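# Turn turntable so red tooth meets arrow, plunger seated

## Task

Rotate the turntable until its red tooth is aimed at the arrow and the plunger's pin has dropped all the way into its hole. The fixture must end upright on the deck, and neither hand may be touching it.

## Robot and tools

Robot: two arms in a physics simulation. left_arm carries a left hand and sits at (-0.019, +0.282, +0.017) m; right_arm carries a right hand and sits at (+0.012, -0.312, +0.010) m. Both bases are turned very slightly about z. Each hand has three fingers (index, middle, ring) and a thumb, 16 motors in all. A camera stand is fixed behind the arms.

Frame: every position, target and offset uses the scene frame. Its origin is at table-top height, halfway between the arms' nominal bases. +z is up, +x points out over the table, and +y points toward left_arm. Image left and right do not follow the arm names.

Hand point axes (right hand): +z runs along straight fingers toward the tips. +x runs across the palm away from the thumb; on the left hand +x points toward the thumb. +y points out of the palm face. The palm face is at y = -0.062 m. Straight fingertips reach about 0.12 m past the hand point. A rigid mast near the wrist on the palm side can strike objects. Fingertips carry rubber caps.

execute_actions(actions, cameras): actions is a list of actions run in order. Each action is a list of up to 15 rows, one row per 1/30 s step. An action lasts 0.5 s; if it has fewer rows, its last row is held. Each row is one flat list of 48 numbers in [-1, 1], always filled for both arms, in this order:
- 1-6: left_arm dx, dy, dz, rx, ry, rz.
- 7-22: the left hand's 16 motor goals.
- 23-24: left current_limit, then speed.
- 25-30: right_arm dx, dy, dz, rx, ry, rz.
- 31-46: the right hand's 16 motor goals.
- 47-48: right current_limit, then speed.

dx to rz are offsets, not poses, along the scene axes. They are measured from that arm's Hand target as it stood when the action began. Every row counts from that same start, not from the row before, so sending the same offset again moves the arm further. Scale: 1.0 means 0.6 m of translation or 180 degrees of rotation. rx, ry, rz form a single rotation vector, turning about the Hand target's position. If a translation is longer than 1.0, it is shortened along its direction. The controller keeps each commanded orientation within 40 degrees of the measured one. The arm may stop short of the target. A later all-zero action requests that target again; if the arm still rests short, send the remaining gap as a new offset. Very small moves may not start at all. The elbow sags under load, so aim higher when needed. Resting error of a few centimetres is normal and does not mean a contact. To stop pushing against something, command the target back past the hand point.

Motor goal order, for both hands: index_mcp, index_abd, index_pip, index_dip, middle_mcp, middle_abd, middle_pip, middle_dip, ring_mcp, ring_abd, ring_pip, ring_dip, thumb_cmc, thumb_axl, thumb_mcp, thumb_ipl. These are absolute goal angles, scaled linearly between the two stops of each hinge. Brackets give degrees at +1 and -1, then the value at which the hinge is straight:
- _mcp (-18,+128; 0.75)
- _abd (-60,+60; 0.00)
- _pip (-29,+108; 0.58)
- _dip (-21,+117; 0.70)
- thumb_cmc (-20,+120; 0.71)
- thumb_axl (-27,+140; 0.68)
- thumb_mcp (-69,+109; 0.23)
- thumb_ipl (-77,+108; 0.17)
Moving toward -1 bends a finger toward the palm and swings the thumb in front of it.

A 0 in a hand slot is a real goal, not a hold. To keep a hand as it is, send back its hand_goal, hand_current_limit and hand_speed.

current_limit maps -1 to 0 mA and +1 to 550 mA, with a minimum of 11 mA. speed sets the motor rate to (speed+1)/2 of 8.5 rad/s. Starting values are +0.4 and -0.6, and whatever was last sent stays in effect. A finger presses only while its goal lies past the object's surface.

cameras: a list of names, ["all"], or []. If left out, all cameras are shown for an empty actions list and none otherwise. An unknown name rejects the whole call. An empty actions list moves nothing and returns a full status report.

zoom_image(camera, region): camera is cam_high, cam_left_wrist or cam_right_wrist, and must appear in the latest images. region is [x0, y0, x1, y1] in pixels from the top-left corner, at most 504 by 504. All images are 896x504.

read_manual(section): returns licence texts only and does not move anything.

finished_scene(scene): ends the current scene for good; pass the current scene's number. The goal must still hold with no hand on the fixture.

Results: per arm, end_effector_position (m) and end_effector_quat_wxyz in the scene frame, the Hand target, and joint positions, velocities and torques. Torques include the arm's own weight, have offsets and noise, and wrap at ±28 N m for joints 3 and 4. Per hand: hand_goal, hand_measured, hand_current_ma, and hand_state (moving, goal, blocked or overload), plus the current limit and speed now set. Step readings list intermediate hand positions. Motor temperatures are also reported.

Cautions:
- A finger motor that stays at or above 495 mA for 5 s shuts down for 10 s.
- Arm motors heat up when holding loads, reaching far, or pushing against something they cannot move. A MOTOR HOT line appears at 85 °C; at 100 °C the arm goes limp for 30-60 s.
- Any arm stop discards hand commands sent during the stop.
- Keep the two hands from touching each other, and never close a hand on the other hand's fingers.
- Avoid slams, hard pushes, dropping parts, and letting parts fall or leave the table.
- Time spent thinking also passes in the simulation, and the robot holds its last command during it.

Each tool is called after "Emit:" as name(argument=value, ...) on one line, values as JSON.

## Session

Scene 1 is done. Next I'll look at scene 2.

Emit:
execute_actions(actions=[])

Emit:
zoom_image(camera="cam_high", region=[330, 150, 530, 300])

Scene clock: 0.00 s.
left_arm: end_effector_position=(+0.6259, +0.2854, +0.1665) hand_goal=(+0.754, +0.000, +0.576, +0.696, +0.754, +0.000, +0.576, +0.696, +0.754, +0.000, +0.576, +0.696, +0.714, +0.678, +0.226, +0.168) hand_measured=(+0.754, +0.000, +0.576, +0.696, +0.754, +0.000, +0.576, +0.696, +0.754, +0.000, +0.576, +0.696, +0.714, +0.678, +0.226, +0.168) hand_current_ma=(+0, +0, +0, +0, +0, +0, +0, +0, +0, +0, +0, +0, +0, +0, +0, +0) hand_state=(goal, goal, goal, goal, goal, goal, goal, goal, goal, goal, goal, goal, goal, goal, goal, goal) hand_current_limit=0.40 hand_speed=-0.60 end_effector_quat_wxyz=(-0.139, +0.716, +0.559, +0.395) | right_arm: end_effector_position=(+0.4250, -0.4435, +0.2535) hand_goal=(+0.754, +0.000, +0.576, +0.696, +0.754, +0.000, +0.576, +0.696, +0.754, +0.000, +0.576, +0.696, +0.714, +0.678, +0.226, +0.168) hand_measured=(+0.754, +0.000, +0.576, +0.696, +0.754, +0.000, +0.576, +0.696, +0.754, +0.000, +0.576, +0.696, +0.714, +0.678, +0.226, +0.168) hand_current_ma=(+0, +0, +0, +0, +0, +0, +0, +0, +0, +0, +0, +0, +0, +0, +0, +0) hand_state=(goal, goal, goal, goal, goal, goal, goal, goal, goal, goal, goal, goal, goal, goal, goal, goal) hand_current_limit=0.40 hand_speed=-0.60 end_effector_quat_wxyz=(+0.274, +0.917, +0.232, +0.172)
Joint positions: left_arm=[-0.162 1.73 1.178 -0.609 -0.784 0.228] | right_arm=[0.075 1.138 0.867 -0.812 0.463 1.013]
Joint velocities: within noise
Joint torques (N m): no reading
Motor temperatures (°C): left_arm=[27 29 30 26 27 28] | right_arm=[27 29 31 24 27 24]
Heat: left arm: hottest elbow 30 °C; right arm: hottest elbow 31 °C.
Hand target: left_arm +0.6352, +0.2870, +0.1807; -0.129, +0.707, +0.565, +0.405 | right_arm +0.4346, -0.4416, +0.2722; +0.279, +0.913, +0.228, +0.192

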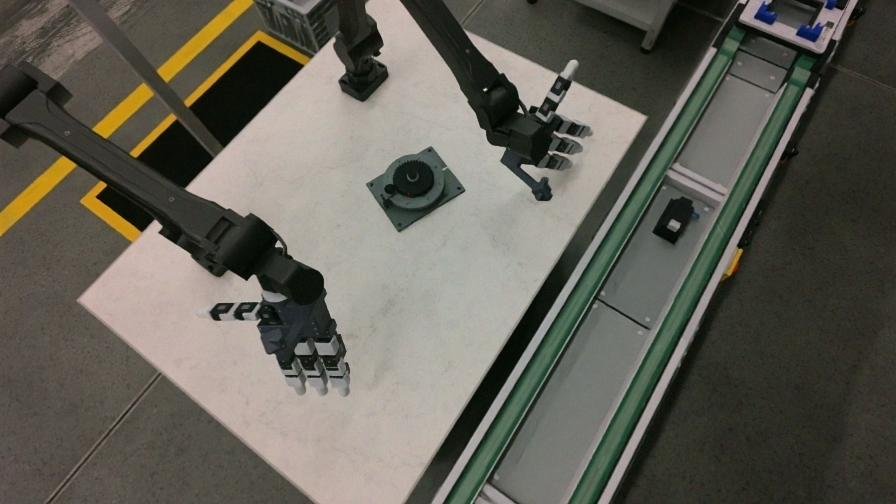

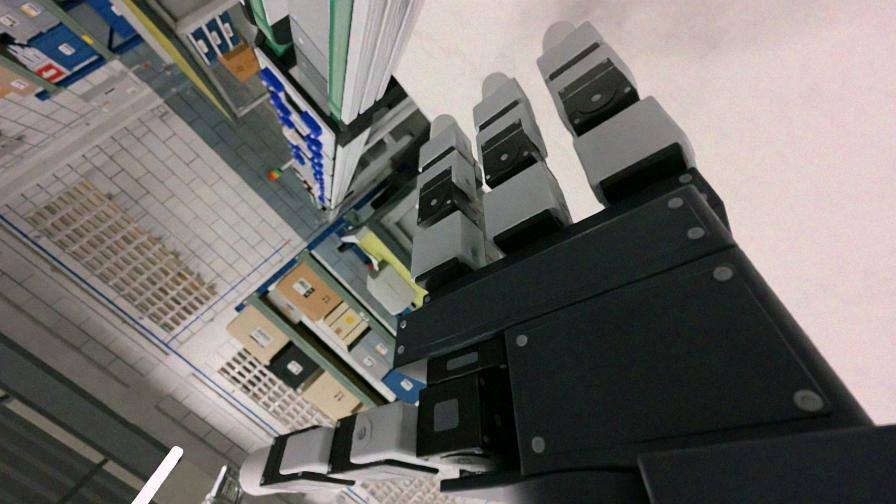

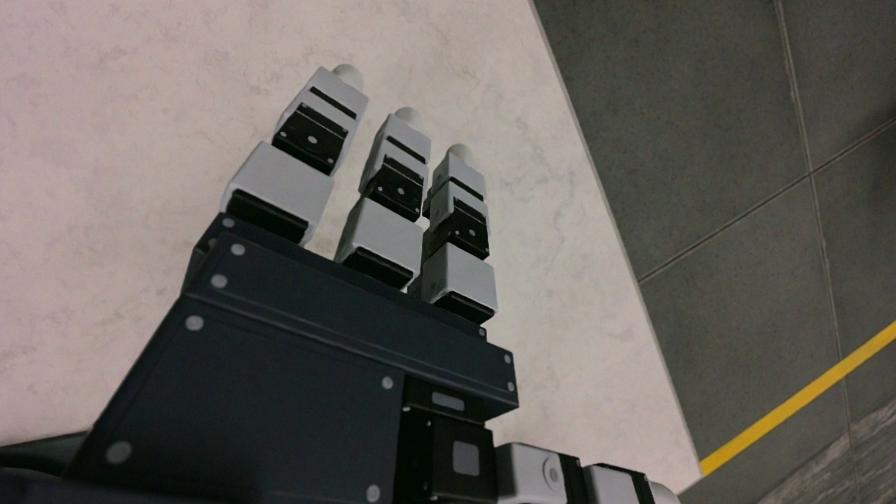

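Scaled by 2.520.

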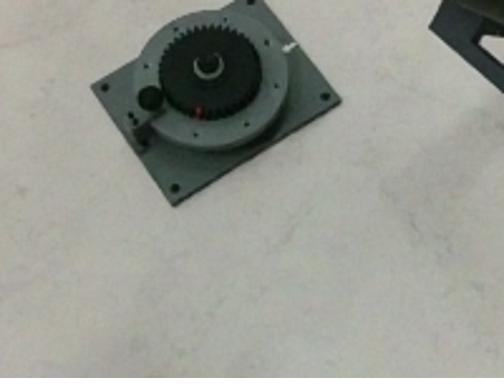

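Emit:
zoom_image(camera="cam_high", region=[360, 140, 470, 235])

Scaled by 4.582.

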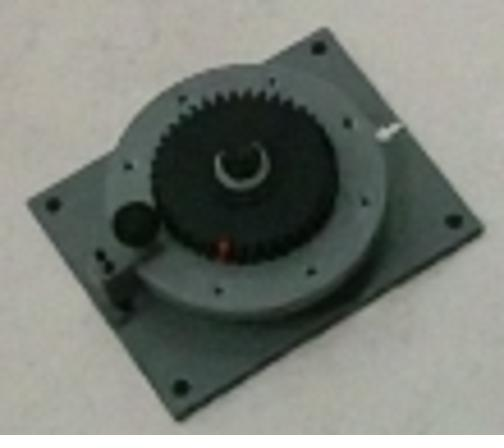

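Emit:
execute_actions(actions=[[[0,0.05,0.12,0,0,0,0.754,0,0.576,0.696,0.754,0,0.576,0.696,0.754,0,0.576,0.696,0.714,0.678,0.226,0.168,0.4,-0.6,0,0.08,0.1,-0.0238,0.0626,0.1647,1,0.08,-0.02,0.03,1,-0.08,-0.02,0.03,0.48,0,-0.3,0.262,0.714,0.678,0.226,0.168,0.4,-0.5]],[[-0.08,0.12,0.05,0,0,0,0.754,0,0.576,0.696,0.754,0,0.576,0.696,0.754,0,0.576,0.696,0.714,0.678,0.226,0.168,0.4,-0.6,-0.04,0.18,0,-0.0238,0.0626,0.1647,1,0.08,-0.02,0.03,1,-0.08,-0.02,0.03,0.48,0,-0.3,0.262,0.714,0.678,0.226,0.168,0.4,-0.5]],[[-0.08,0.1,0,0,0,0,0.754,0,0.576,0.696,0.754,0,0.576,0.696,0.754,0,0.576,0.696,0.714,0.678,0.226,0.168,0.4,-0.6,-0.06,0.2,0,-0.0238,0.0626,0.1647,1,0.08,-0.02,0.03,1,-0.08,-0.02,0.03,0.48,0,-0.3,0.262,0.714,0.678,0.226,0.168,0.4,-0.5]],[[0,0,0,0,0,0,0.754,0,0.576,0.696,0.754,0,0.576,0.696,0.754,0,0.576,0.696,0.714,0.678,0.226,0.168,0.4,-0.6,-0.04,0.2,-0.02,-0.0238,0.0626,0.1647,1,0.08,-0.02,0.03,1,-0.08,-0.02,0.03,0.48,0,-0.3,0.262,0.714,0.678,0.226,0.168,0.4,-0.5]]], cameras=["cam_right_wrist", "cam_high"])

Scene clock: 7.80 s.
left_arm: end_effector_position=(+0.5412, +0.4468, +0.2769) hand_goal=(+0.754, +0.000, +0.576, +0.696, +0.754, +0.000, +0.576, +0.696, +0.754, +0.000, +0.576, +0.696, +0.714, +0.678, +0.226, +0.168) hand_measured=(+0.754, -0.002, +0.576, +0.696, +0.754, -0.002, +0.576, +0.696, +0.756, -0.002, +0.576, +0.696, +0.716, +0.678, +0.224, +0.168) hand_current_ma=(+2, -3, +2, +0, +2, -3, +2, +0, +2, -3, +2, +0, +4, -2, -4, -1) hand_state=(goal, goal, goal, goal, goal, goal, goal, goal, goal, goal, goal, goal, goal, goal, goal, goal) hand_current_limit=0.40 hand_speed=-0.60 end_effector_quat_wxyz=(-0.133, +0.712, +0.565, +0.396) | right_arm: end_effector_position=(+0.3420, -0.0554, +0.2920) hand_goal=(+1.000, +0.080, -0.020, +0.030, +1.000, -0.080, -0.020, +0.030, +0.480, +0.000, -0.300, +0.262, +0.714, +0.678, +0.226, +0.168) hand_measured=(+0.998, +0.078, -0.016, +0.034, +0.998, -0.078, -0.016, +0.034, +0.488, +0.000, -0.292, +0.266, +0.714, +0.678, +0.222, +0.168) hand_current_ma=(-1, +0, +2, +2, +0, +1, +2, +2, +7, +0, +6, +2, +0, +0, -3, +0) hand_state=(goal, goal, goal, goal, goal, goal, goal, goal, goal, goal, goal, goal, goal, goal, goal, goal) hand_current_limit=0.40 hand_speed=-0.50 end_effector_quat_wxyz=(-0.015, +0.246, +0.969, -0.018)
Joint positions: left_arm=[0.188 1.355 1.032 -0.584 -0.597 0.602] | right_arm=[0.644 1.237 1.296 -1.678 0 -0.45]
Joint torques (N m): left_arm=[-0.5 -13.51 10.39 2.28 -0.43 0.15] | right_arm=[2.02 -7.59 13.87 -0.16 -0.29 -0.1]
Heat: left arm: hottest shoulder 30 °C; right arm: hottest elbow 33 °C.
Hand target: left_arm +0.5392, +0.4490, +0.2827; -0.129, +0.707, +0.565, +0.405 | right_arm +0.3506, -0.0456, +0.3202; +0.000, +0.237, +0.972, +0.000
Off the commanded pose: left_arm 0.006 m, 1 deg | right_arm 0.031 m, 3 deg.
joint sent to its limit (right arm) — joint 4 (wrist pitch), lower limit. The joint targets are off in position, not in orientation.
Step readings (end_effector_position of left_arm | right_arm):
0: (+0.6259, +0.2854, +0.1665) | (+0.4250, -0.4435, +0.2535)
1: (+0.6259, +0.2854, +0.1665) | (+0.4256, -0.4430, +0.2532)
2: (+0.6251, +0.2862, +0.1662) | (+0.4260, -0.4405, +0.2522)
4: (+0.6210, +0.2879, +0.1670) | (+0.4233, -0.4304, +0.2547)
8: (+0.6145, +0.3024, +0.1897) | (+0.4140, -0.4077, +0.2785)
15: (+0.6196, +0.3189, +0.2312) | (+0.4190, -0.3914, +0.3040)
16: (+0.6202, +0.3181, +0.2314) | (+0.4194, -0.3899, +0.3034)
17: (+0.6205, +0.3171, +0.2316) | (+0.4190, -0.3862, +0.3004)
19: (+0.6166, +0.3220, +0.2330) | (+0.4133, -0.3685, +0.2948)
23: (+0.5975, +0.3627, +0.2556) | (+0.4006, -0.3155, +0.2917)
30: (+0.5853, +0.3956, +0.2922) | (+0.3970, -0.2946, +0.2982)
31: (+0.5860, +0.3933, +0.2910) | (+0.3971, -0.2932, +0.2990)
32: (+0.5861, +0.3908, +0.2890) | (+0.3954, -0.2895, +0.2988)
34: (+0.5774, +0.3931, +0.2778) | (+0.3856, -0.2647, +0.2966)
38: (+0.5487, +0.4267, +0.2633) | (+0.3639, -0.2031, +0.2985)
45: (+0.5384, +0.4527, +0.2751) | (+0.3660, -0.1758, +0.3025)
46: (+0.5391, +0.4514, +0.2763) | (+0.3662, -0.1753, +0.3018)
47: (+0.5398, +0.4492, +0.2772) | (+0.3644, -0.1719, +0.3003)
49: (+0.5409, +0.4469, +0.2774) | (+0.3568, -0.1487, +0.2982)
53: (+0.5408, +0.4480, +0.2773) | (+0.3403, -0.0849, +0.2956)
60: (+0.5406, +0.4486, +0.2770) | (+0.3418, -0.0563, +0.2871)
Images, in order (width x height): cam_high 896x504, cam_right_wrist 896x504.

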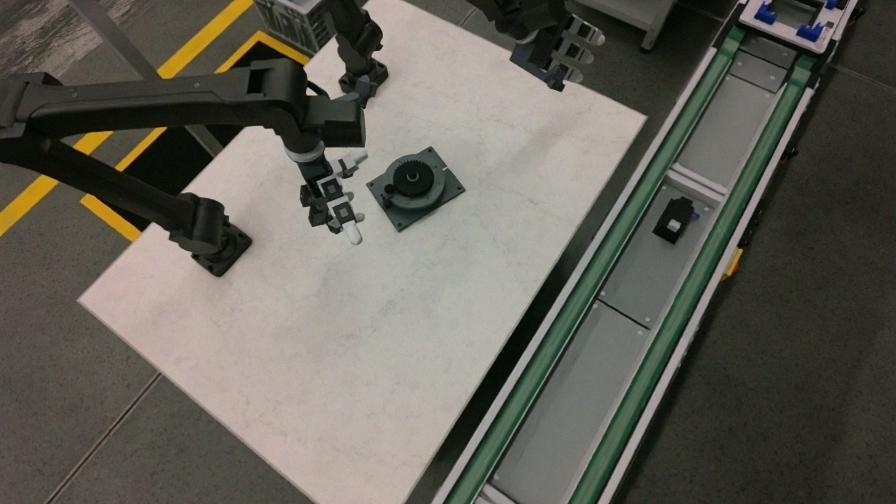

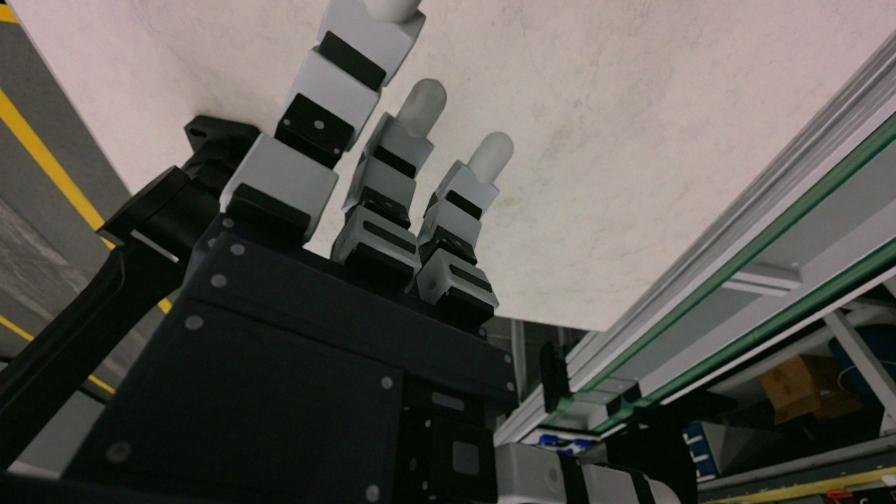

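Emit:
execute_actions(actions=[[[0,0,0,0,0,0,0.754,0,0.576,0.696,0.754,0,0.576,0.696,0.754,0,0.576,0.696,0.714,0.678,0.226,0.168,0.4,-0.6,-0.02,0.08,-0.1,0,0,0,1,0.08,-0.02,0.03,1,-0.08,-0.02,0.03,0.48,0,-0.3,0.262,0.714,0.678,0.226,0.168,0.4,-0.5]],[[0,0,0,0,0,0,0.754,0,0.576,0.696,0.754,0,0.576,0.696,0.754,0,0.576,0.696,0.714,0.678,0.226,0.168,0.4,-0.6,-0.015,0.06,-0.03,0,0,0,1,0.08,-0.02,0.03,1,-0.08,-0.02,0.03,0.48,0,-0.3,0.262,0.714,0.678,0.226,0.168,0.4,-0.5]]], cameras=["cam_right_wrist", "cam_high"])

Scene clock: 9.97 s.
left_arm: end_effector_position=(+0.5412, +0.4468, +0.2769) hand_goal=(+0.754, +0.000, +0.576, +0.696, +0.754, +0.000, +0.576, +0.696, +0.754, +0.000, +0.576, +0.696, +0.714, +0.678, +0.226, +0.168) hand_measured=(+0.754, -0.002, +0.576, +0.696, +0.754, -0.002, +0.576, +0.696, +0.756, -0.002, +0.576, +0.696, +0.716, +0.678, +0.224, +0.168) hand_current_ma=(+2, -3, +2, +0, +2, -3, +2, +0, +2, -3, +2, +0, +4, -2, -4, -1) hand_state=(goal, goal, goal, goal, goal, goal, goal, goal, goal, goal, goal, goal, goal, goal, goal, goal) hand_current_limit=0.40 hand_speed=-0.60 end_effector_quat_wxyz=(-0.133, +0.712, +0.565, +0.396) | right_arm: end_effector_position=(+0.3260, +0.0326, +0.2379) hand_goal=(+1.000, +0.080, -0.020, +0.030, +1.000, -0.080, -0.020, +0.030, +0.480, +0.000, -0.300, +0.262, +0.714, +0.678, +0.226, +0.168) hand_measured=(+0.998, +0.078, -0.016, +0.034, +0.998, -0.078, -0.016, +0.034, +0.488, +0.000, -0.292, +0.266, +0.714, +0.678, +0.222, +0.168) hand_current_ma=(-1, +0, +2, +2, +0, +1, +2, +2, +6, +0, +6, +2, +0, +0, -3, +0) hand_state=(goal, goal, goal, goal, goal, goal, goal, goal, goal, goal, goal, goal, goal, goal, goal, goal) hand_current_limit=0.40 hand_speed=-0.50 end_effector_quat_wxyz=(-0.007, +0.233, +0.972, -0.008)
Joint positions: left_arm=[0.188 1.355 1.032 -0.584 -0.597 0.602] | right_arm=[0.851 1.346 1.247 -1.493 -0.005 -0.269]
Joint torques (N m): left_arm=[-0.56 -13.51 10.39 2.29 -0.43 0.15] | right_arm=[1.79 -9.41 9.33 0.99 -0.11 0.13]
Heat: left arm: hottest shoulder 30 °C; right arm: hottest elbow 33 °C.
Hand target: left_arm +0.5392, +0.4490, +0.2827; -0.129, +0.707, +0.565, +0.405 | right_arm +0.3296, +0.0384, +0.2422; +0.000, +0.237, +0.972, +0.000
Off the commanded pose: left_arm 0.006 m, 1 deg | right_arm 0.008 m, 1 deg.
Step readings (end_effector_position of left_arm | right_arm):
0: (+0.5412, +0.4468, +0.2769) | (+0.3420, -0.0554, +0.2920)
1: (+0.5412, +0.4468, +0.2769) | (+0.3420, -0.0554, +0.2920)
2: (+0.5412, +0.4468, +0.2769) | (+0.3428, -0.0544, +0.2923)
4: (+0.5412, +0.4468, +0.2769) | (+0.3451, -0.0426, +0.2925)
8: (+0.5412, +0.4468, +0.2769) | (+0.3333, -0.0112, +0.2760)
15: (+0.5412, +0.4468, +0.2769) | (+0.3315, +0.0008, +0.2556)
16: (+0.5412, +0.4468, +0.2769) | (+0.3325, +0.0003, +0.2558)
17: (+0.5412, +0.4468, +0.2769) | (+0.3339, +0.0008, +0.2555)
19: (+0.5412, +0.4468, +0.2769) | (+0.3364, +0.0053, +0.2548)
23: (+0.5412, +0.4468, +0.2769) | (+0.3276, +0.0252, +0.2460)
30: (+0.5412, +0.4468, +0.2769) | (+0.3230, +0.0353, +0.2379)
Images, in order (width x height): cam_high 896x504, cam_right_wrist 896x504.

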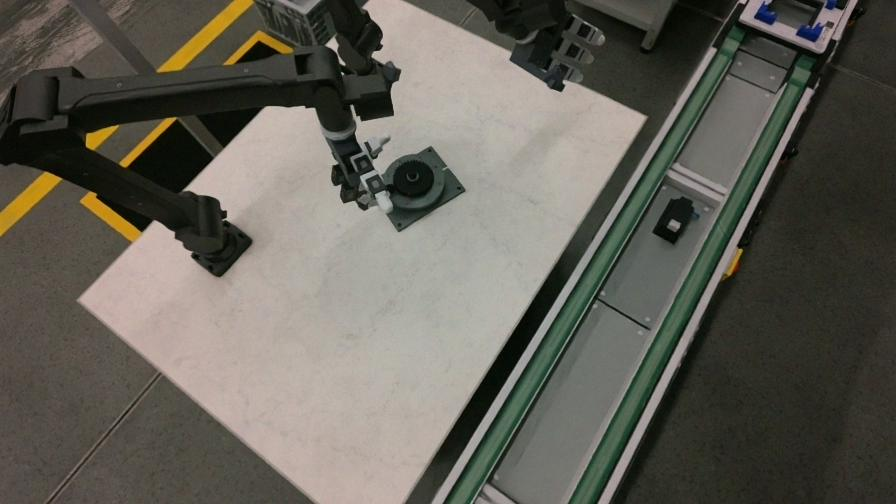

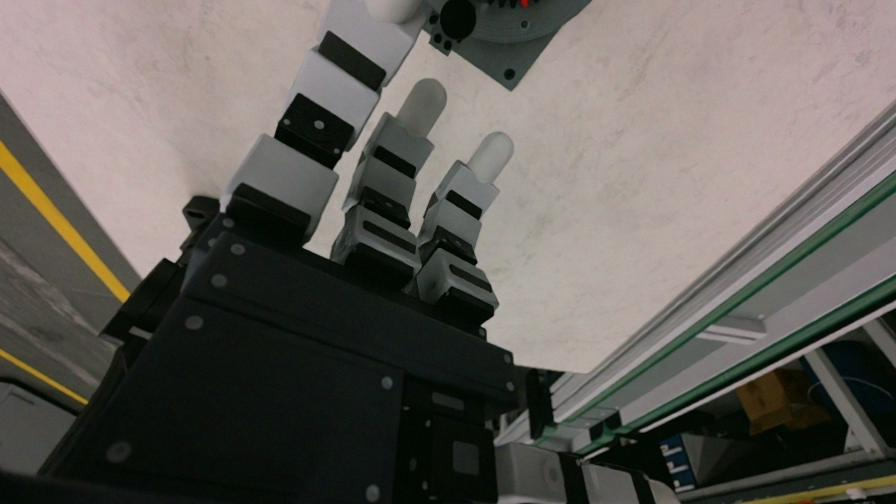

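Emit:
execute_actions(actions=[[[0,0,0,0,0,0,0.754,0,0.576,0.696,0.754,0,0.576,0.696,0.754,0,0.576,0.696,0.714,0.678,0.226,0.168,0.4,-0.6,-0.0227,0.0585,-0.0787,0,0,0,1,0.08,-0.02,0.03,1,-0.08,-0.02,0.03,0.48,0,-0.3,0.262,0.714,0.678,0.226,0.168,0.4,-0.5]],[[0,0,0,0,0,0,0.754,0,0.576,0.696,0.754,0,0.576,0.696,0.754,0,0.576,0.696,0.714,0.678,0.226,0.168,0.4,-0.6,0,0,0,0,0,0,1,0.08,-0.02,0.03,1,-0.08,-0.02,0.03,0.48,0,-0.3,0.262,0.714,0.678,0.226,0.168,0.4,-0.5]]], cameras=["cam_right_wrist"])

Emit:
zoom_image(camera="cam_right_wrist", region=[330, 0, 630, 200])

Scene clock: 13.07 s.
left_arm: end_effector_position=(+0.5412, +0.4468, +0.2769) hand_goal=(+0.754, +0.000, +0.576, +0.696, +0.754, +0.000, +0.576, +0.696, +0.754, +0.000, +0.576, +0.696, +0.714, +0.678, +0.226, +0.168) hand_measured=(+0.754, -0.002, +0.576, +0.696, +0.754, -0.002, +0.576, +0.696, +0.756, -0.002, +0.576, +0.696, +0.716, +0.678, +0.224, +0.168) hand_current_ma=(+2, -3, +2, +0, +2, -3, +2, +0, +2, -3, +2, +0, +4, -2, -4, -1) hand_state=(goal, goal, goal, goal, goal, goal, goal, goal, goal, goal, goal, goal, goal, goal, goal, goal) hand_current_limit=0.40 hand_speed=-0.60 end_effector_quat_wxyz=(-0.133, +0.712, +0.565, +0.396) | right_arm: end_effector_position=(+0.3127, +0.0677, +0.1887) hand_goal=(+1.000, +0.080, -0.020, +0.030, +1.000, -0.080, -0.020, +0.030, +0.480, +0.000, -0.300, +0.262, +0.714, +0.678, +0.226, +0.168) hand_measured=(+0.998, +0.078, -0.016, +0.034, +0.998, -0.078, -0.016, +0.034, +0.488, +0.000, -0.292, +0.266, +0.714, +0.678, +0.222, +0.168) hand_current_ma=(-1, +0, +2, +2, +0, +1, +2, +2, +6, +0, +6, +2, +0, +0, -3, +0) hand_state=(goal, goal, goal, goal, goal, goal, goal, goal, goal, goal, goal, goal, goal, goal, goal, goal) hand_current_limit=0.40 hand_speed=-0.50 end_effector_quat_wxyz=(-0.008, +0.233, +0.972, -0.011)
Joint positions: left_arm=[0.188 1.355 1.032 -0.584 -0.597 0.602] | right_arm=[0.936 1.418 1.189 -1.368 -0.005 -0.185]
Joint torques (N m): left_arm=[-0.5 -13.57 10.39 2.29 -0.43 0.16] | right_arm=[2.2 -10.11 9.14 0.88 -0.07 0.11]
Heat: left arm: hottest elbow 31 °C; right arm: hottest elbow 33 °C.
Hand target: left_arm +0.5392, +0.4490, +0.2827; -0.129, +0.707, +0.565, +0.405 | right_arm +0.3159, +0.0735, +0.1949; +0.000, +0.237, +0.972, +0.000
Off the commanded pose: left_arm 0.006 m, 1 deg | right_arm 0.009 m, 2 deg.
Step readings (end_effector_position of left_arm | right_arm):
0: (+0.5412, +0.4468, +0.2769) | (+0.3260, +0.0326, +0.2379)
1: (+0.5412, +0.4468, +0.2769) | (+0.3263, +0.0328, +0.2381)
2: (+0.5412, +0.4468, +0.2769) | (+0.3279, +0.0343, +0.2377)
4: (+0.5412, +0.4468, +0.2769) | (+0.3291, +0.0408, +0.2329)
8: (+0.5412, +0.4468, +0.2769) | (+0.3158, +0.0598, +0.2077)
15: (+0.5412, +0.4468, +0.2769) | (+0.3093, +0.0699, +0.1886)
16: (+0.5412, +0.4468, +0.2769) | (+0.3103, +0.0698, +0.1893)
17: (+0.5412, +0.4468, +0.2769) | (+0.3104, +0.0696, +0.1887)
19: (+0.5412, +0.4468, +0.2769) | (+0.3111, +0.0691, +0.1887)
23: (+0.5412, +0.4468, +0.2769) | (+0.3124, +0.0680, +0.1887)
30: (+0.5412, +0.4468, +0.2769) | (+0.3127, +0.0677, +0.1887)
Images, in order (width x height): cam_right_wrist 896x504.

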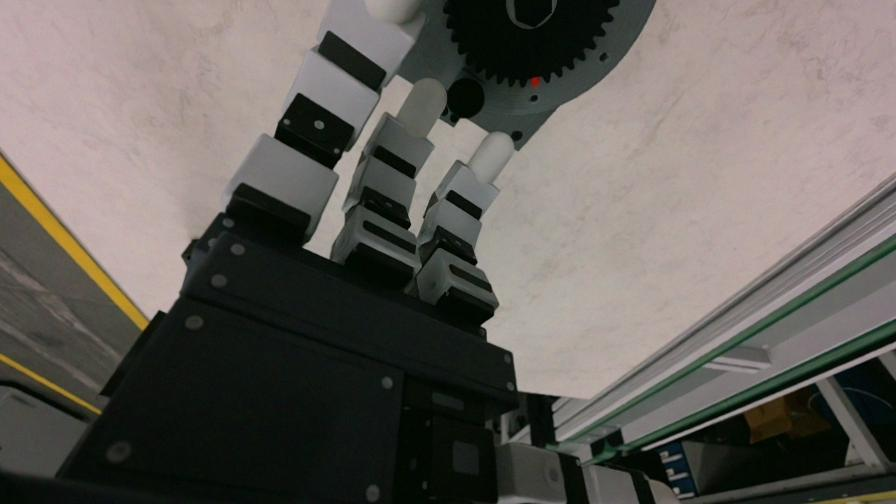

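Scaled by 1.680.

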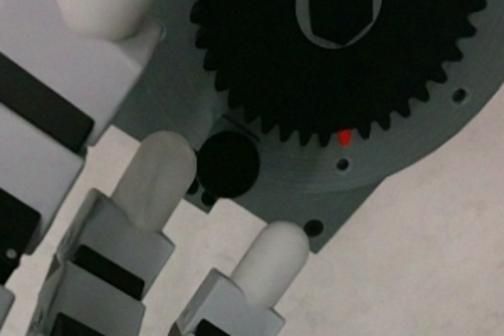

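Emit:
execute_actions(actions=[[[0,0,0,0,0,0,0.754,0,0.576,0.696,0.754,0,0.576,0.696,0.754,0,0.576,0.696,0.714,0.678,0.226,0.168,0.4,-0.6,0.0018,0.0035,-0.055,0,0,0,1,0.08,-0.02,0.03,1,-0.08,-0.02,0.03,0.48,0,-0.3,0.262,0.714,0.678,0.226,0.168,0.4,-0.5]],[[0,0,0,0,0,0,0.754,0,0.576,0.696,0.754,0,0.576,0.696,0.754,0,0.576,0.696,0.714,0.678,0.226,0.168,0.4,-0.6,0,0,-0.033,0,0,0,1,0.08,-0.02,0.03,1,-0.08,-0.02,0.03,0.48,0,-0.3,0.262,0.714,0.678,0.226,0.168,0.3,-0.5]],[[0,0,0,0,0,0,0.754,0,0.576,0.696,0.754,0,0.576,0.696,0.754,0,0.576,0.696,0.714,0.678,0.226,0.168,0.4,-0.6,0,0,0,0,0,0,1,0.08,-0.02,0.03,1,-0.08,-0.02,0.03,0.48,0,-0.3,0.262,0.714,0.678,0.226,0.168,0.3,-0.5]]], cameras=["cam_right_wrist"])

Emit:
zoom_image(camera="cam_right_wrist", region=[380, 70, 530, 220])

Scene clock: 16.00 s.
left_arm: end_effector_position=(+0.5412, +0.4468, +0.2769) hand_goal=(+0.754, +0.000, +0.576, +0.696, +0.754, +0.000, +0.576, +0.696, +0.754, +0.000, +0.576, +0.696, +0.714, +0.678, +0.226, +0.168) hand_measured=(+0.754, -0.002, +0.576, +0.696, +0.754, -0.002, +0.576, +0.696, +0.756, -0.002, +0.576, +0.696, +0.716, +0.678, +0.224, +0.168) hand_current_ma=(+2, -3, +2, +0, +2, -3, +2, +0, +2, -3, +2, +0, +4, -2, -4, -1) hand_state=(goal, goal, goal, goal, goal, goal, goal, goal, goal, goal, goal, goal, goal, goal, goal, goal) hand_current_limit=0.40 hand_speed=-0.60 end_effector_quat_wxyz=(-0.133, +0.712, +0.565, +0.396) | right_arm: end_effector_position=(+0.3156, +0.0699, +0.1444) hand_goal=(+1.000, +0.080, -0.020, +0.030, +1.000, -0.080, -0.020, +0.030, +0.480, +0.000, -0.300, +0.262, +0.714, +0.678, +0.226, +0.168) hand_measured=(+1.000, +0.078, -0.024, +0.026, +0.998, -0.078, -0.016, +0.034, +0.488, +0.000, -0.292, +0.266, +0.714, +0.678, +0.222, +0.168) hand_current_ma=(+0, -1, -3, -2, +0, +1, +2, +2, +6, +0, +6, +2, +0, +0, -3, +0) hand_state=(goal, goal, goal, goal, goal, goal, goal, goal, goal, goal, goal, goal, goal, goal, goal, goal) hand_current_limit=0.30 hand_speed=-0.50 end_effector_quat_wxyz=(-0.005, +0.239, +0.971, -0.005)
Joint positions: left_arm=[0.188 1.355 1.032 -0.584 -0.597 0.602] | right_arm=[0.936 1.454 1.101 -1.231 -0.005 -0.174]
Joint torques (N m): left_arm=[-0.5 -13.51 10.39 2.28 -0.43 0.16] | right_arm=[2.49 -9.82 8.13 1.14 -0.09 0.08]
Heat: left arm: hottest elbow 31 °C; right arm: hottest elbow 34 °C.
Hand target: left_arm +0.5392, +0.4490, +0.2827; -0.129, +0.707, +0.565, +0.405 | right_arm +0.3170, +0.0756, +0.1421; +0.000, +0.237, +0.972, +0.000
Off the commanded pose: left_arm 0.006 m, 1 deg | right_arm 0.006 m, 1 deg.
Step readings (end_effector_position of left_arm | right_arm):
0: (+0.5412, +0.4468, +0.2769) | (+0.3127, +0.0677, +0.1887)
1: (+0.5412, +0.4468, +0.2769) | (+0.3130, +0.0680, +0.1889)
2: (+0.5412, +0.4468, +0.2769) | (+0.3138, +0.0691, +0.1888)
4: (+0.5412, +0.4468, +0.2769) | (+0.3154, +0.0712, +0.1850)
8: (+0.5412, +0.4468, +0.2769) | (+0.3145, +0.0700, +0.1703)
15: (+0.5412, +0.4468, +0.2769) | (+0.3151, +0.0706, +0.1610)
16: (+0.5412, +0.4468, +0.2769) | (+0.3154, +0.0709, +0.1612)
17: (+0.5412, +0.4468, +0.2769) | (+0.3156, +0.0712, +0.1603)
19: (+0.5412, +0.4468, +0.2769) | (+0.3167, +0.0726, +0.1584)
23: (+0.5412, +0.4468, +0.2769) | (+0.3154, +0.0709, +0.1482)
30: (+0.5412, +0.4468, +0.2769) | (+0.3155, +0.0700, +0.1444)
31: (+0.5412, +0.4468, +0.2769) | (+0.3155, +0.0700, +0.1444)
32: (+0.5412, +0.4468, +0.2769) | (+0.3155, +0.0700, +0.1444)
34: (+0.5412, +0.4468, +0.2769) | (+0.3155, +0.0700, +0.1444)
38: (+0.5412, +0.4468, +0.2769) | (+0.3156, +0.0699, +0.1444)
45: (+0.5412, +0.4468, +0.2769) | (+0.3156, +0.0699, +0.1444)
Images, in order (width x height): cam_right_wrist 896x504.

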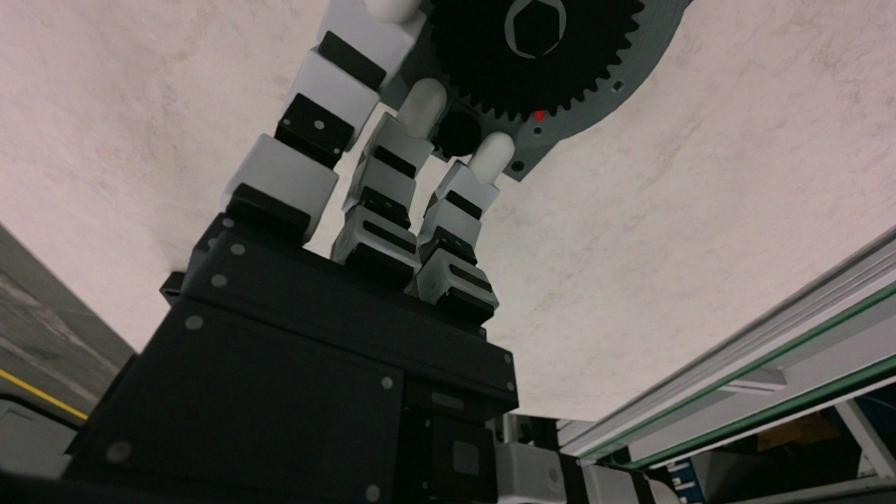

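Scaled by 3.360.

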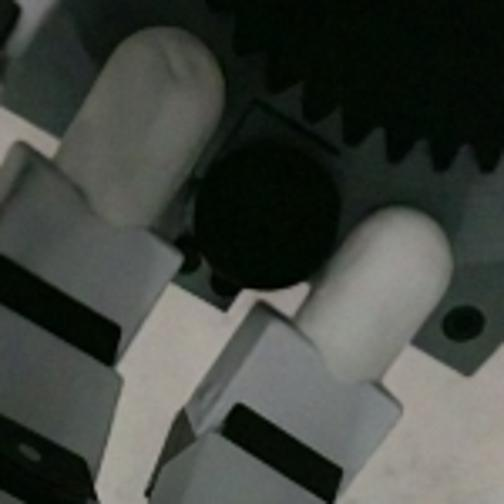

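Emit:
execute_actions(actions=[[[0,0,0,0,0,0,0.754,0,0.576,0.696,0.754,0,0.576,0.696,0.754,0,0.576,0.696,0.714,0.678,0.226,0.168,0.4,-0.6,-0.006,-0.0035,-0.005,0,0,0,1,0.08,-0.02,0.03,1,-0.08,-0.02,0.03,0.48,0,-0.3,0.262,0.714,0.678,0.226,0.168,0.3,-0.5]],[[0,0,0,0,0,0,0.754,0,0.576,0.696,0.754,0,0.576,0.696,0.754,0,0.576,0.696,0.714,0.678,0.226,0.168,0.4,-0.6,0,0,0,0,0,0,1,-0.1,-0.02,0.03,1,0.1,-0.02,0.03,0.48,0,-0.3,0.262,0.714,0.678,0.226,0.168,0.4,-0.6]],[[0,0,0,0,0,0,0.754,0,0.576,0.696,0.754,0,0.576,0.696,0.754,0,0.576,0.696,0.714,0.678,0.226,0.168,0.4,-0.6,0,0,0,0,0,0,1,-0.22,-0.02,0.03,1,0.22,-0.02,0.03,0.48,0,-0.3,0.262,0.714,0.678,0.226,0.168,0.4,-0.6]]], cameras=["cam_right_wrist"])

Emit:
zoom_image(camera="cam_right_wrist", region=[380, 70, 530, 220])

Scene clock: 19.00 s.
left_arm: end_effector_position=(+0.5412, +0.4468, +0.2769) hand_goal=(+0.754, +0.000, +0.576, +0.696, +0.754, +0.000, +0.576, +0.696, +0.754, +0.000, +0.576, +0.696, +0.714, +0.678, +0.226, +0.168) hand_measured=(+0.754, -0.002, +0.576, +0.696, +0.754, -0.002, +0.576, +0.696, +0.756, -0.002, +0.576, +0.696, +0.716, +0.678, +0.224, +0.168) hand_current_ma=(+2, -3, +2, +0, +2, -3, +2, +0, +2, -3, +2, +0, +4, -2, -4, -1) hand_state=(goal, goal, goal, goal, goal, goal, goal, goal, goal, goal, goal, goal, goal, goal, goal, goal) hand_current_limit=0.40 hand_speed=-0.60 end_effector_quat_wxyz=(-0.133, +0.712, +0.565, +0.396) | right_arm: end_effector_position=(+0.3126, +0.0707, +0.1418) hand_goal=(+1.000, -0.220, -0.020, +0.030, +1.000, +0.220, -0.020, +0.030, +0.480, +0.000, -0.300, +0.262, +0.714, +0.678, +0.226, +0.168) hand_measured=(+0.994, -0.118, -0.040, +0.016, +0.998, +0.118, -0.036, +0.016, +0.486, +0.000, -0.292, +0.266, +0.714, +0.678, +0.222, +0.168) hand_current_ma=(-5, +229, -26, -15, -1, -226, -17, -13, +6, +0, +6, +2, +0, +0, -3, +0) hand_state=(goal, blocked, blocked, goal, goal, blocked, goal, goal, goal, goal, goal, goal, goal, goal, goal, goal) hand_current_limit=0.40 hand_speed=-0.60 end_effector_quat_wxyz=(-0.004, +0.236, +0.972, -0.004)
Joint positions: left_arm=[0.188 1.355 1.032 -0.584 -0.597 0.602] | right_arm=[0.942 1.452 1.092 -1.222 -0.005 -0.172]
Joint torques (N m): left_arm=[-0.56 -13.51 10.4 2.29 -0.43 0.16] | right_arm=[2.9 -9.82 7.54 1.11 -0.09 0.09]
Heat: left arm: hottest elbow 31 °C; right arm: hottest elbow 34 °C.
Hand target: left_arm +0.5392, +0.4490, +0.2827; -0.129, +0.707, +0.565, +0.405 | right_arm +0.3134, +0.0735, +0.1391; +0.000, +0.237, +0.972, +0.000
Off the commanded pose: left_arm 0.006 m, 1 deg | right_arm 0.004 m, 1 deg.
Step readings (end_effector_position of left_arm | right_arm):
0: (+0.5412, +0.4468, +0.2769) | (+0.3156, +0.0699, +0.1444)
1: (+0.5412, +0.4468, +0.2769) | (+0.3156, +0.0699, +0.1444)
2: (+0.5412, +0.4468, +0.2769) | (+0.3158, +0.0702, +0.1445)
4: (+0.5412, +0.4468, +0.2769) | (+0.3158, +0.0700, +0.1440)
8: (+0.5412, +0.4468, +0.2769) | (+0.3154, +0.0692, +0.1428)
15: (+0.5412, +0.4468, +0.2769) | (+0.3154, +0.0692, +0.1435)
16: (+0.5412, +0.4468, +0.2769) | (+0.3154, +0.0692, +0.1435)
17: (+0.5412, +0.4468, +0.2769) | (+0.3164, +0.0690, +0.1436)
19: (+0.5412, +0.4468, +0.2769) | (+0.3153, +0.0696, +0.1431)
23: (+0.5412, +0.4468, +0.2769) | (+0.3135, +0.0710, +0.1431)
30: (+0.5412, +0.4468, +0.2769) | (+0.3136, +0.0710, +0.1431)
31: (+0.5412, +0.4468, +0.2769) | (+0.3137, +0.0709, +0.1431)
32: (+0.5412, +0.4468, +0.2769) | (+0.3139, +0.0712, +0.1432)
34: (+0.5412, +0.4468, +0.2769) | (+0.3130, +0.0712, +0.1425)
38: (+0.5412, +0.4468, +0.2769) | (+0.3127, +0.0706, +0.1418)
45: (+0.5412, +0.4468, +0.2769) | (+0.3126, +0.0707, +0.1418)
Images, in order (width x height): cam_right_wrist 896x504.

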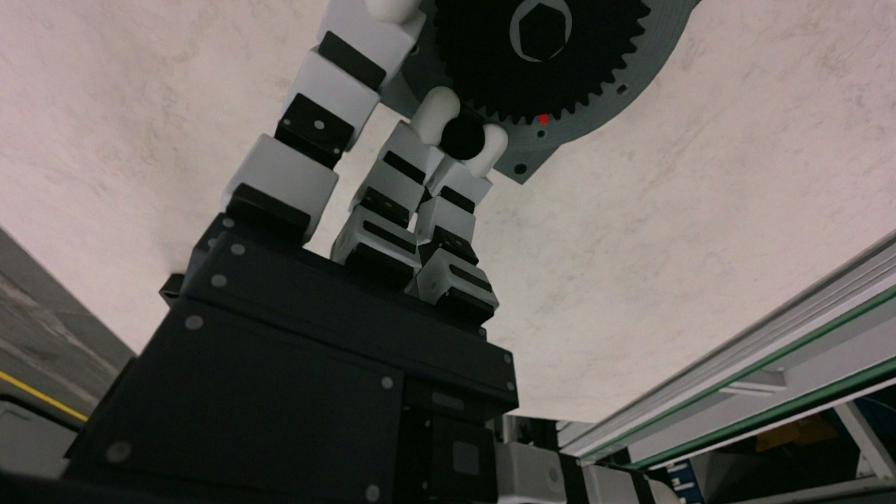

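Scaled by 3.360.

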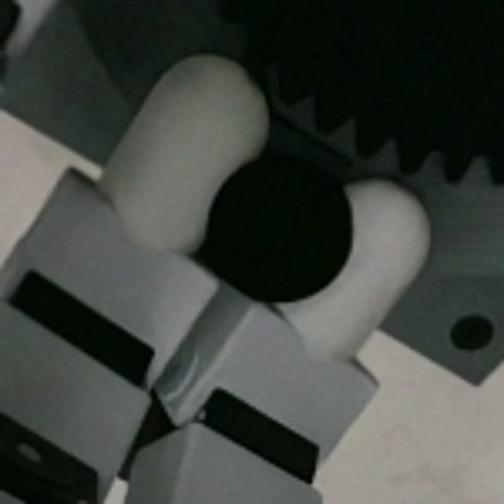

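Emit:
execute_actions(actions=[[[0,0,0,0,0,0,0.754,0,0.576,0.696,0.754,0,0.576,0.696,0.754,0,0.576,0.696,0.714,0.678,0.226,0.168,0.4,-0.6,0.0216,0.0287,0.0408,0.0127,-0.0096,0,1,-0.25,-0.03,0.02,1,0.25,-0.03,0.02,0.6,0.06,0,0,0.714,0.678,0.226,0.168,0.6,-0.5]],[[0,0,0,0,0,0,0.754,0,0.576,0.696,0.754,0,0.576,0.696,0.754,0,0.576,0.696,0.714,0.678,0.226,0.168,0.4,-0.6,0.01857,0.02465,0.0408,0.0127,-0.0096,0,1,-0.28,-0.05,0,1,0.28,-0.05,0,0.6,0.06,0,0,0.714,0.678,0.226,0.168,0.75,-0.5]],[[0,0,0,0,0,0,0.754,0,0.576,0.696,0.754,0,0.576,0.696,0.754,0,0.576,0.696,0.714,0.678,0.226,0.168,0.4,-0.6,0.01114,0.01478,0.0245,0.00763,-0.00575,0,1,-0.3,-0.07,-0.02,1,0.3,-0.07,-0.02,0.6,0.06,0,0,0.714,0.678,0.226,0.168,0.75,-0.5]],[[0,0,0,0,0,0,0.754,0,0.576,0.696,0.754,0,0.576,0.696,0.754,0,0.576,0.696,0.714,0.678,0.226,0.168,0.4,-0.6,0.01484,0.0197,0.0467,0.0151,-0.01138,0,1,-0.3,-0.1,-0.06,1,0.3,-0.1,-0.06,0.6,0.06,0,0,0.714,0.678,0.226,0.168,0.75,-0.5]],[[0,0,0,0,0,0,0.754,0,0.576,0.696,0.754,0,0.576,0.696,0.754,0,0.576,0.696,0.714,0.678,0.226,0.168,0.4,-0.6,0.01484,0.0197,0.0467,0.0151,-0.01138,0,1,-0.3,-0.16,-0.12,1,0.3,-0.16,-0.12,0.6,0.06,0,0,0.714,0.678,0.226,0.168,0.75,-0.5]]], cameras=["cam_right_wrist"])

Emit:
zoom_image(camera="cam_right_wrist", region=[380, 70, 530, 220])

Scene clock: 25.97 s.
left_arm: end_effector_position=(+0.5412, +0.4468, +0.2769) hand_goal=(+0.754, +0.000, +0.576, +0.696, +0.754, +0.000, +0.576, +0.696, +0.754, +0.000, +0.576, +0.696, +0.714, +0.678, +0.226, +0.168) hand_measured=(+0.754, -0.002, +0.576, +0.696, +0.754, -0.002, +0.576, +0.696, +0.756, -0.002, +0.576, +0.696, +0.716, +0.678, +0.224, +0.168) hand_current_ma=(+2, -3, +2, +0, +2, -3, +2, +0, +2, -3, +2, +0, +4, -2, -4, -1) hand_state=(goal, goal, goal, goal, goal, goal, goal, goal, goal, goal, goal, goal, goal, goal, goal, goal) hand_current_limit=0.40 hand_speed=-0.60 end_effector_quat_wxyz=(-0.133, +0.712, +0.565, +0.396) | right_arm: end_effector_position=(+0.3146, +0.0721, +0.1422) hand_goal=(+1.000, -0.300, -0.160, -0.120, +1.000, +0.300, -0.160, -0.120, +0.600, +0.060, +0.000, +0.000, +0.714, +0.678, +0.226, +0.168) hand_measured=(+1.000, -0.140, -0.060, -0.060, +1.000, +0.146, -0.050, -0.058, +0.600, +0.056, +0.000, +0.004, +0.714, +0.678, +0.222, +0.168) hand_current_ma=(+0, +444, +273, +130, +0, -421, +310, +138, +0, -1, +0, +2, +0, +0, -3, +0) hand_state=(goal, blocked, blocked, blocked, goal, blocked, blocked, blocked, goal, goal, goal, goal, goal, goal, goal, goal) hand_current_limit=0.75 hand_speed=-0.50 end_effector_quat_wxyz=(-0.007, +0.240, +0.971, -0.006)
Joint positions: left_arm=[0.188 1.355 1.032 -0.584 -0.597 0.602] | right_arm=[0.94 1.461 1.104 -1.231 -0.008 -0.166]
Joint torques (N m): left_arm=[-0.62 -13.57 10.39 2.29 -0.43 0.16] | right_arm=[3.02 -14.8 22.53 1.46 -0.03 0.04]
Motor temperatures (°C): left_arm=[27 30 31 26 27 28] | right_arm=[27 29 36 24 27 24]
Heat: left arm: hottest elbow 31 °C; right arm: hottest elbow 36 °C.
Hand target: left_arm +0.5392, +0.4490, +0.2827; -0.129, +0.707, +0.565, +0.405 | right_arm +0.3620, +0.1380, +0.2588; +0.049, +0.235, +0.964, +0.114
Off the commanded pose: left_arm 0.006 m, 1 deg | right_arm 0.142 m, 15 deg.
Step readings (end_effector_position of left_arm | right_arm):
0: (+0.5412, +0.4468, +0.2769) | (+0.3126, +0.0707, +0.1418)
1: (+0.5412, +0.4468, +0.2769) | (+0.3126, +0.0707, +0.1418)
2: (+0.5412, +0.4468, +0.2769) | (+0.3127, +0.0706, +0.1411)
4: (+0.5412, +0.4468, +0.2769) | (+0.3126, +0.0707, +0.1411)
8: (+0.5412, +0.4468, +0.2769) | (+0.3130, +0.0704, +0.1411)
15: (+0.5412, +0.4468, +0.2769) | (+0.3130, +0.0704, +0.1411)
16: (+0.5412, +0.4468, +0.2769) | (+0.3130, +0.0704, +0.1411)
17: (+0.5412, +0.4468, +0.2769) | (+0.3129, +0.0705, +0.1411)
19: (+0.5412, +0.4468, +0.2769) | (+0.3129, +0.0705, +0.1411)
23: (+0.5412, +0.4468, +0.2769) | (+0.3133, +0.0710, +0.1418)
30: (+0.5412, +0.4468, +0.2769) | (+0.3133, +0.0710, +0.1418)
31: (+0.5412, +0.4468, +0.2769) | (+0.3133, +0.0710, +0.1418)
32: (+0.5412, +0.4468, +0.2769) | (+0.3132, +0.0717, +0.1418)
34: (+0.5412, +0.4468, +0.2769) | (+0.3134, +0.0713, +0.1415)
38: (+0.5412, +0.4468, +0.2769) | (+0.3137, +0.0716, +0.1411)
45: (+0.5412, +0.4468, +0.2769) | (+0.3138, +0.0718, +0.1417)
46: (+0.5412, +0.4468, +0.2769) | (+0.3138, +0.0718, +0.1417)
47: (+0.5412, +0.4468, +0.2769) | (+0.3138, +0.0718, +0.1417)
49: (+0.5412, +0.4468, +0.2769) | (+0.3142, +0.0723, +0.1416)
53: (+0.5412, +0.4468, +0.2769) | (+0.3139, +0.0724, +0.1416)
60: (+0.5412, +0.4468, +0.2769) | (+0.3138, +0.0720, +0.1415)
61: (+0.5412, +0.4468, +0.2769) | (+0.3138, +0.0720, +0.1415)
62: (+0.5412, +0.4468, +0.2769) | (+0.3148, +0.0720, +0.1422)
64: (+0.5412, +0.4468, +0.2769) | (+0.3148, +0.0720, +0.1422)
68: (+0.5412, +0.4468, +0.2769) | (+0.3145, +0.0722, +0.1422)
75: (+0.5412, +0.4468, +0.2769) | (+0.3146, +0.0721, +0.1422)
Images, in order (width x height): cam_right_wrist 896x504.

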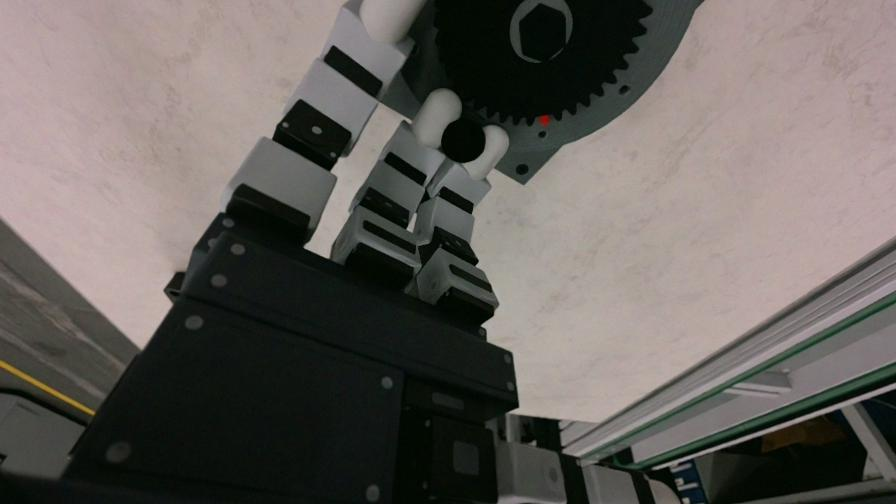

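Scaled by 3.360.

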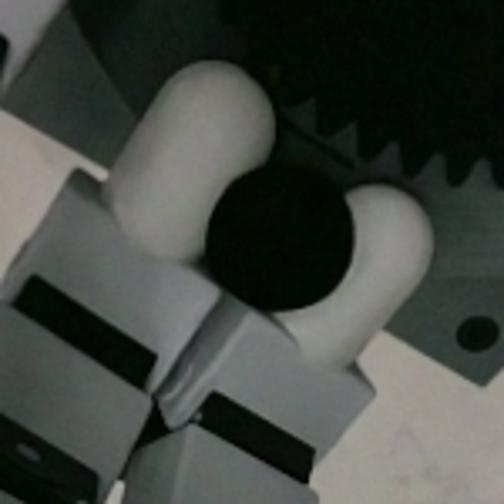

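Emit:
execute_actions(actions=[[[0,0,0,0,0,0,0.754,0,0.576,0.696,0.754,0,0.576,0.696,0.754,0,0.576,0.696,0.714,0.678,0.226,0.168,0.4,-0.6,0.0074,0.0098,0.0515,0.01774,-0.01336,0,1,-0.3,-0.22,-0.2,1,0.3,-0.22,-0.2,0.37,0.08,0.3,0.25,0.714,0.678,0.226,0.168,0.75,-0.5]],[[0,0,0,0,0,0,0.754,0,0.576,0.696,0.754,0,0.576,0.696,0.754,0,0.576,0.696,0.714,0.678,0.226,0.168,0.4,-0.6,0.0024,0.0031,0.02,0.0065,-0.0049,0,1,-0.3,-0.24,-0.24,1,0.3,-0.24,-0.24,0.37,0.08,0.3,0.25,0.714,0.678,0.226,0.168,0.75,-0.5]]], cameras=["cam_right_wrist", "cam_high"])

Emit:
zoom_image(camera="cam_right_wrist", region=[380, 70, 530, 220])

Emit:
zoom_image(camera="cam_high", region=[360, 140, 470, 235])

Scene clock: 27.93 s.
left_arm: end_effector_position=(+0.5412, +0.4468, +0.2769) hand_goal=(+0.754, +0.000, +0.576, +0.696, +0.754, +0.000, +0.576, +0.696, +0.754, +0.000, +0.576, +0.696, +0.714, +0.678, +0.226, +0.168) hand_measured=(+0.754, -0.002, +0.576, +0.696, +0.754, -0.002, +0.576, +0.696, +0.756, -0.002, +0.576, +0.696, +0.716, +0.678, +0.224, +0.168) hand_current_ma=(+2, -3, +2, +0, +2, -3, +2, +0, +2, -3, +2, +0, +4, -2, -4, -1) hand_state=(goal, goal, goal, goal, goal, goal, goal, goal, goal, goal, goal, goal, goal, goal, goal, goal) hand_current_limit=0.40 hand_speed=-0.60 end_effector_quat_wxyz=(-0.133, +0.712, +0.565, +0.396) | right_arm: end_effector_position=(+0.3150, +0.0718, +0.1443) hand_goal=(+1.000, -0.300, -0.240, -0.240, +1.000, +0.300, -0.240, -0.240, +0.370, +0.080, +0.300, +0.250, +0.714, +0.678, +0.226, +0.168) hand_measured=(+1.000, -0.144, -0.084, -0.156, +1.000, +0.146, -0.064, -0.124, +0.378, +0.076, +0.298, +0.248, +0.714, +0.678, +0.222, +0.168) hand_current_ma=(+0, +434, +481, +214, +0, -421, +481, +340, +8, -2, +0, -1, +0, +0, -3, +0) hand_state=(goal, blocked, blocked, blocked, goal, blocked, blocked, blocked, goal, goal, goal, goal, goal, goal, goal, goal) hand_current_limit=0.75 hand_speed=-0.50 end_effector_quat_wxyz=(-0.007, +0.241, +0.971, -0.004)
Joint positions: left_arm=[0.188 1.355 1.032 -0.584 -0.597 0.602] | right_arm=[0.939 1.457 1.104 -1.231 -0.009 -0.166]
Joint torques (N m): left_arm=[-0.56 -13.45 10.39 2.3 -0.43 0.15] | right_arm=[2.84 -19.37 23.75 2.29 0.01 0.07]
Heat: left arm: hottest elbow 31 °C; right arm: hottest elbow 38 °C.
Hand target: left_arm +0.5392, +0.4490, +0.2827; -0.129, +0.707, +0.565, +0.405 | right_arm +0.3679, +0.1457, +0.3017; +0.068, +0.233, +0.957, +0.158
Off the commanded pose: left_arm 0.006 m, 1 deg | right_arm 0.182 m, 21 deg.
Step readings (end_effector_position of left_arm | right_arm):
0: (+0.5412, +0.4468, +0.2769) | (+0.3146, +0.0721, +0.1422)
1: (+0.5412, +0.4468, +0.2769) | (+0.3146, +0.0721, +0.1422)
2: (+0.5412, +0.4468, +0.2769) | (+0.3144, +0.0718, +0.1420)
4: (+0.5412, +0.4468, +0.2769) | (+0.3152, +0.0716, +0.1422)
8: (+0.5412, +0.4468, +0.2769) | (+0.3148, +0.0715, +0.1435)
15: (+0.5412, +0.4468, +0.2769) | (+0.3148, +0.0715, +0.1442)
16: (+0.5412, +0.4468, +0.2769) | (+0.3148, +0.0715, +0.1442)
17: (+0.5412, +0.4468, +0.2769) | (+0.3150, +0.0718, +0.1443)
19: (+0.5412, +0.4468, +0.2769) | (+0.3150, +0.0718, +0.1443)
23: (+0.5412, +0.4468, +0.2769) | (+0.3150, +0.0718, +0.1443)
30: (+0.5412, +0.4468, +0.2769) | (+0.3150, +0.0718, +0.1443)
Images, in order (width x height): cam_high 896x504, cam_right_wrist 896x504.

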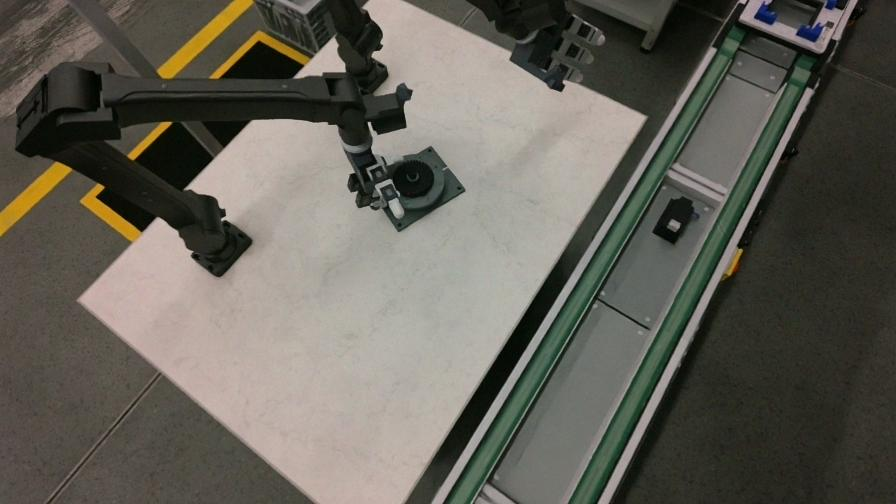

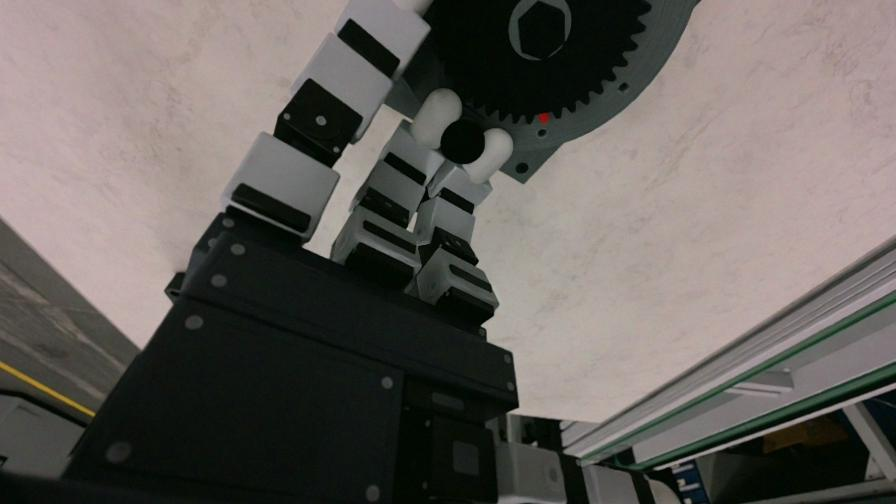

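Scaled by 3.360.

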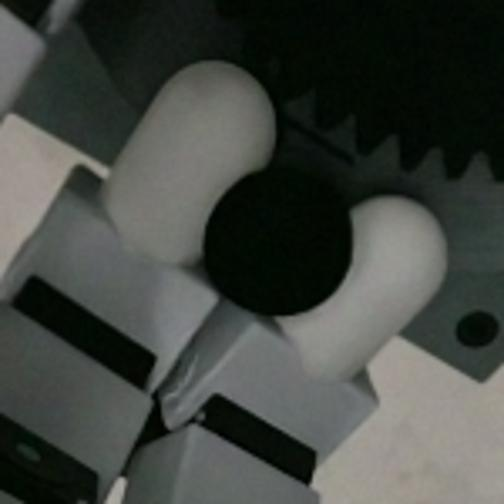

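Scaled by 4.582.

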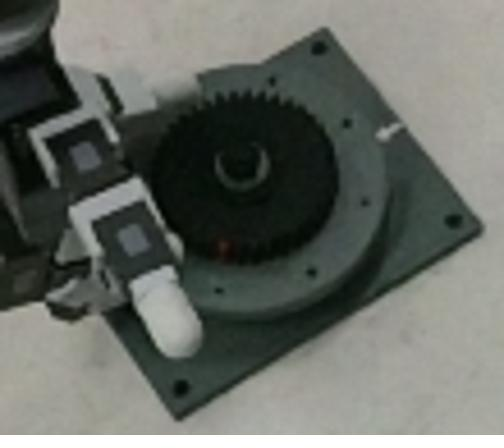

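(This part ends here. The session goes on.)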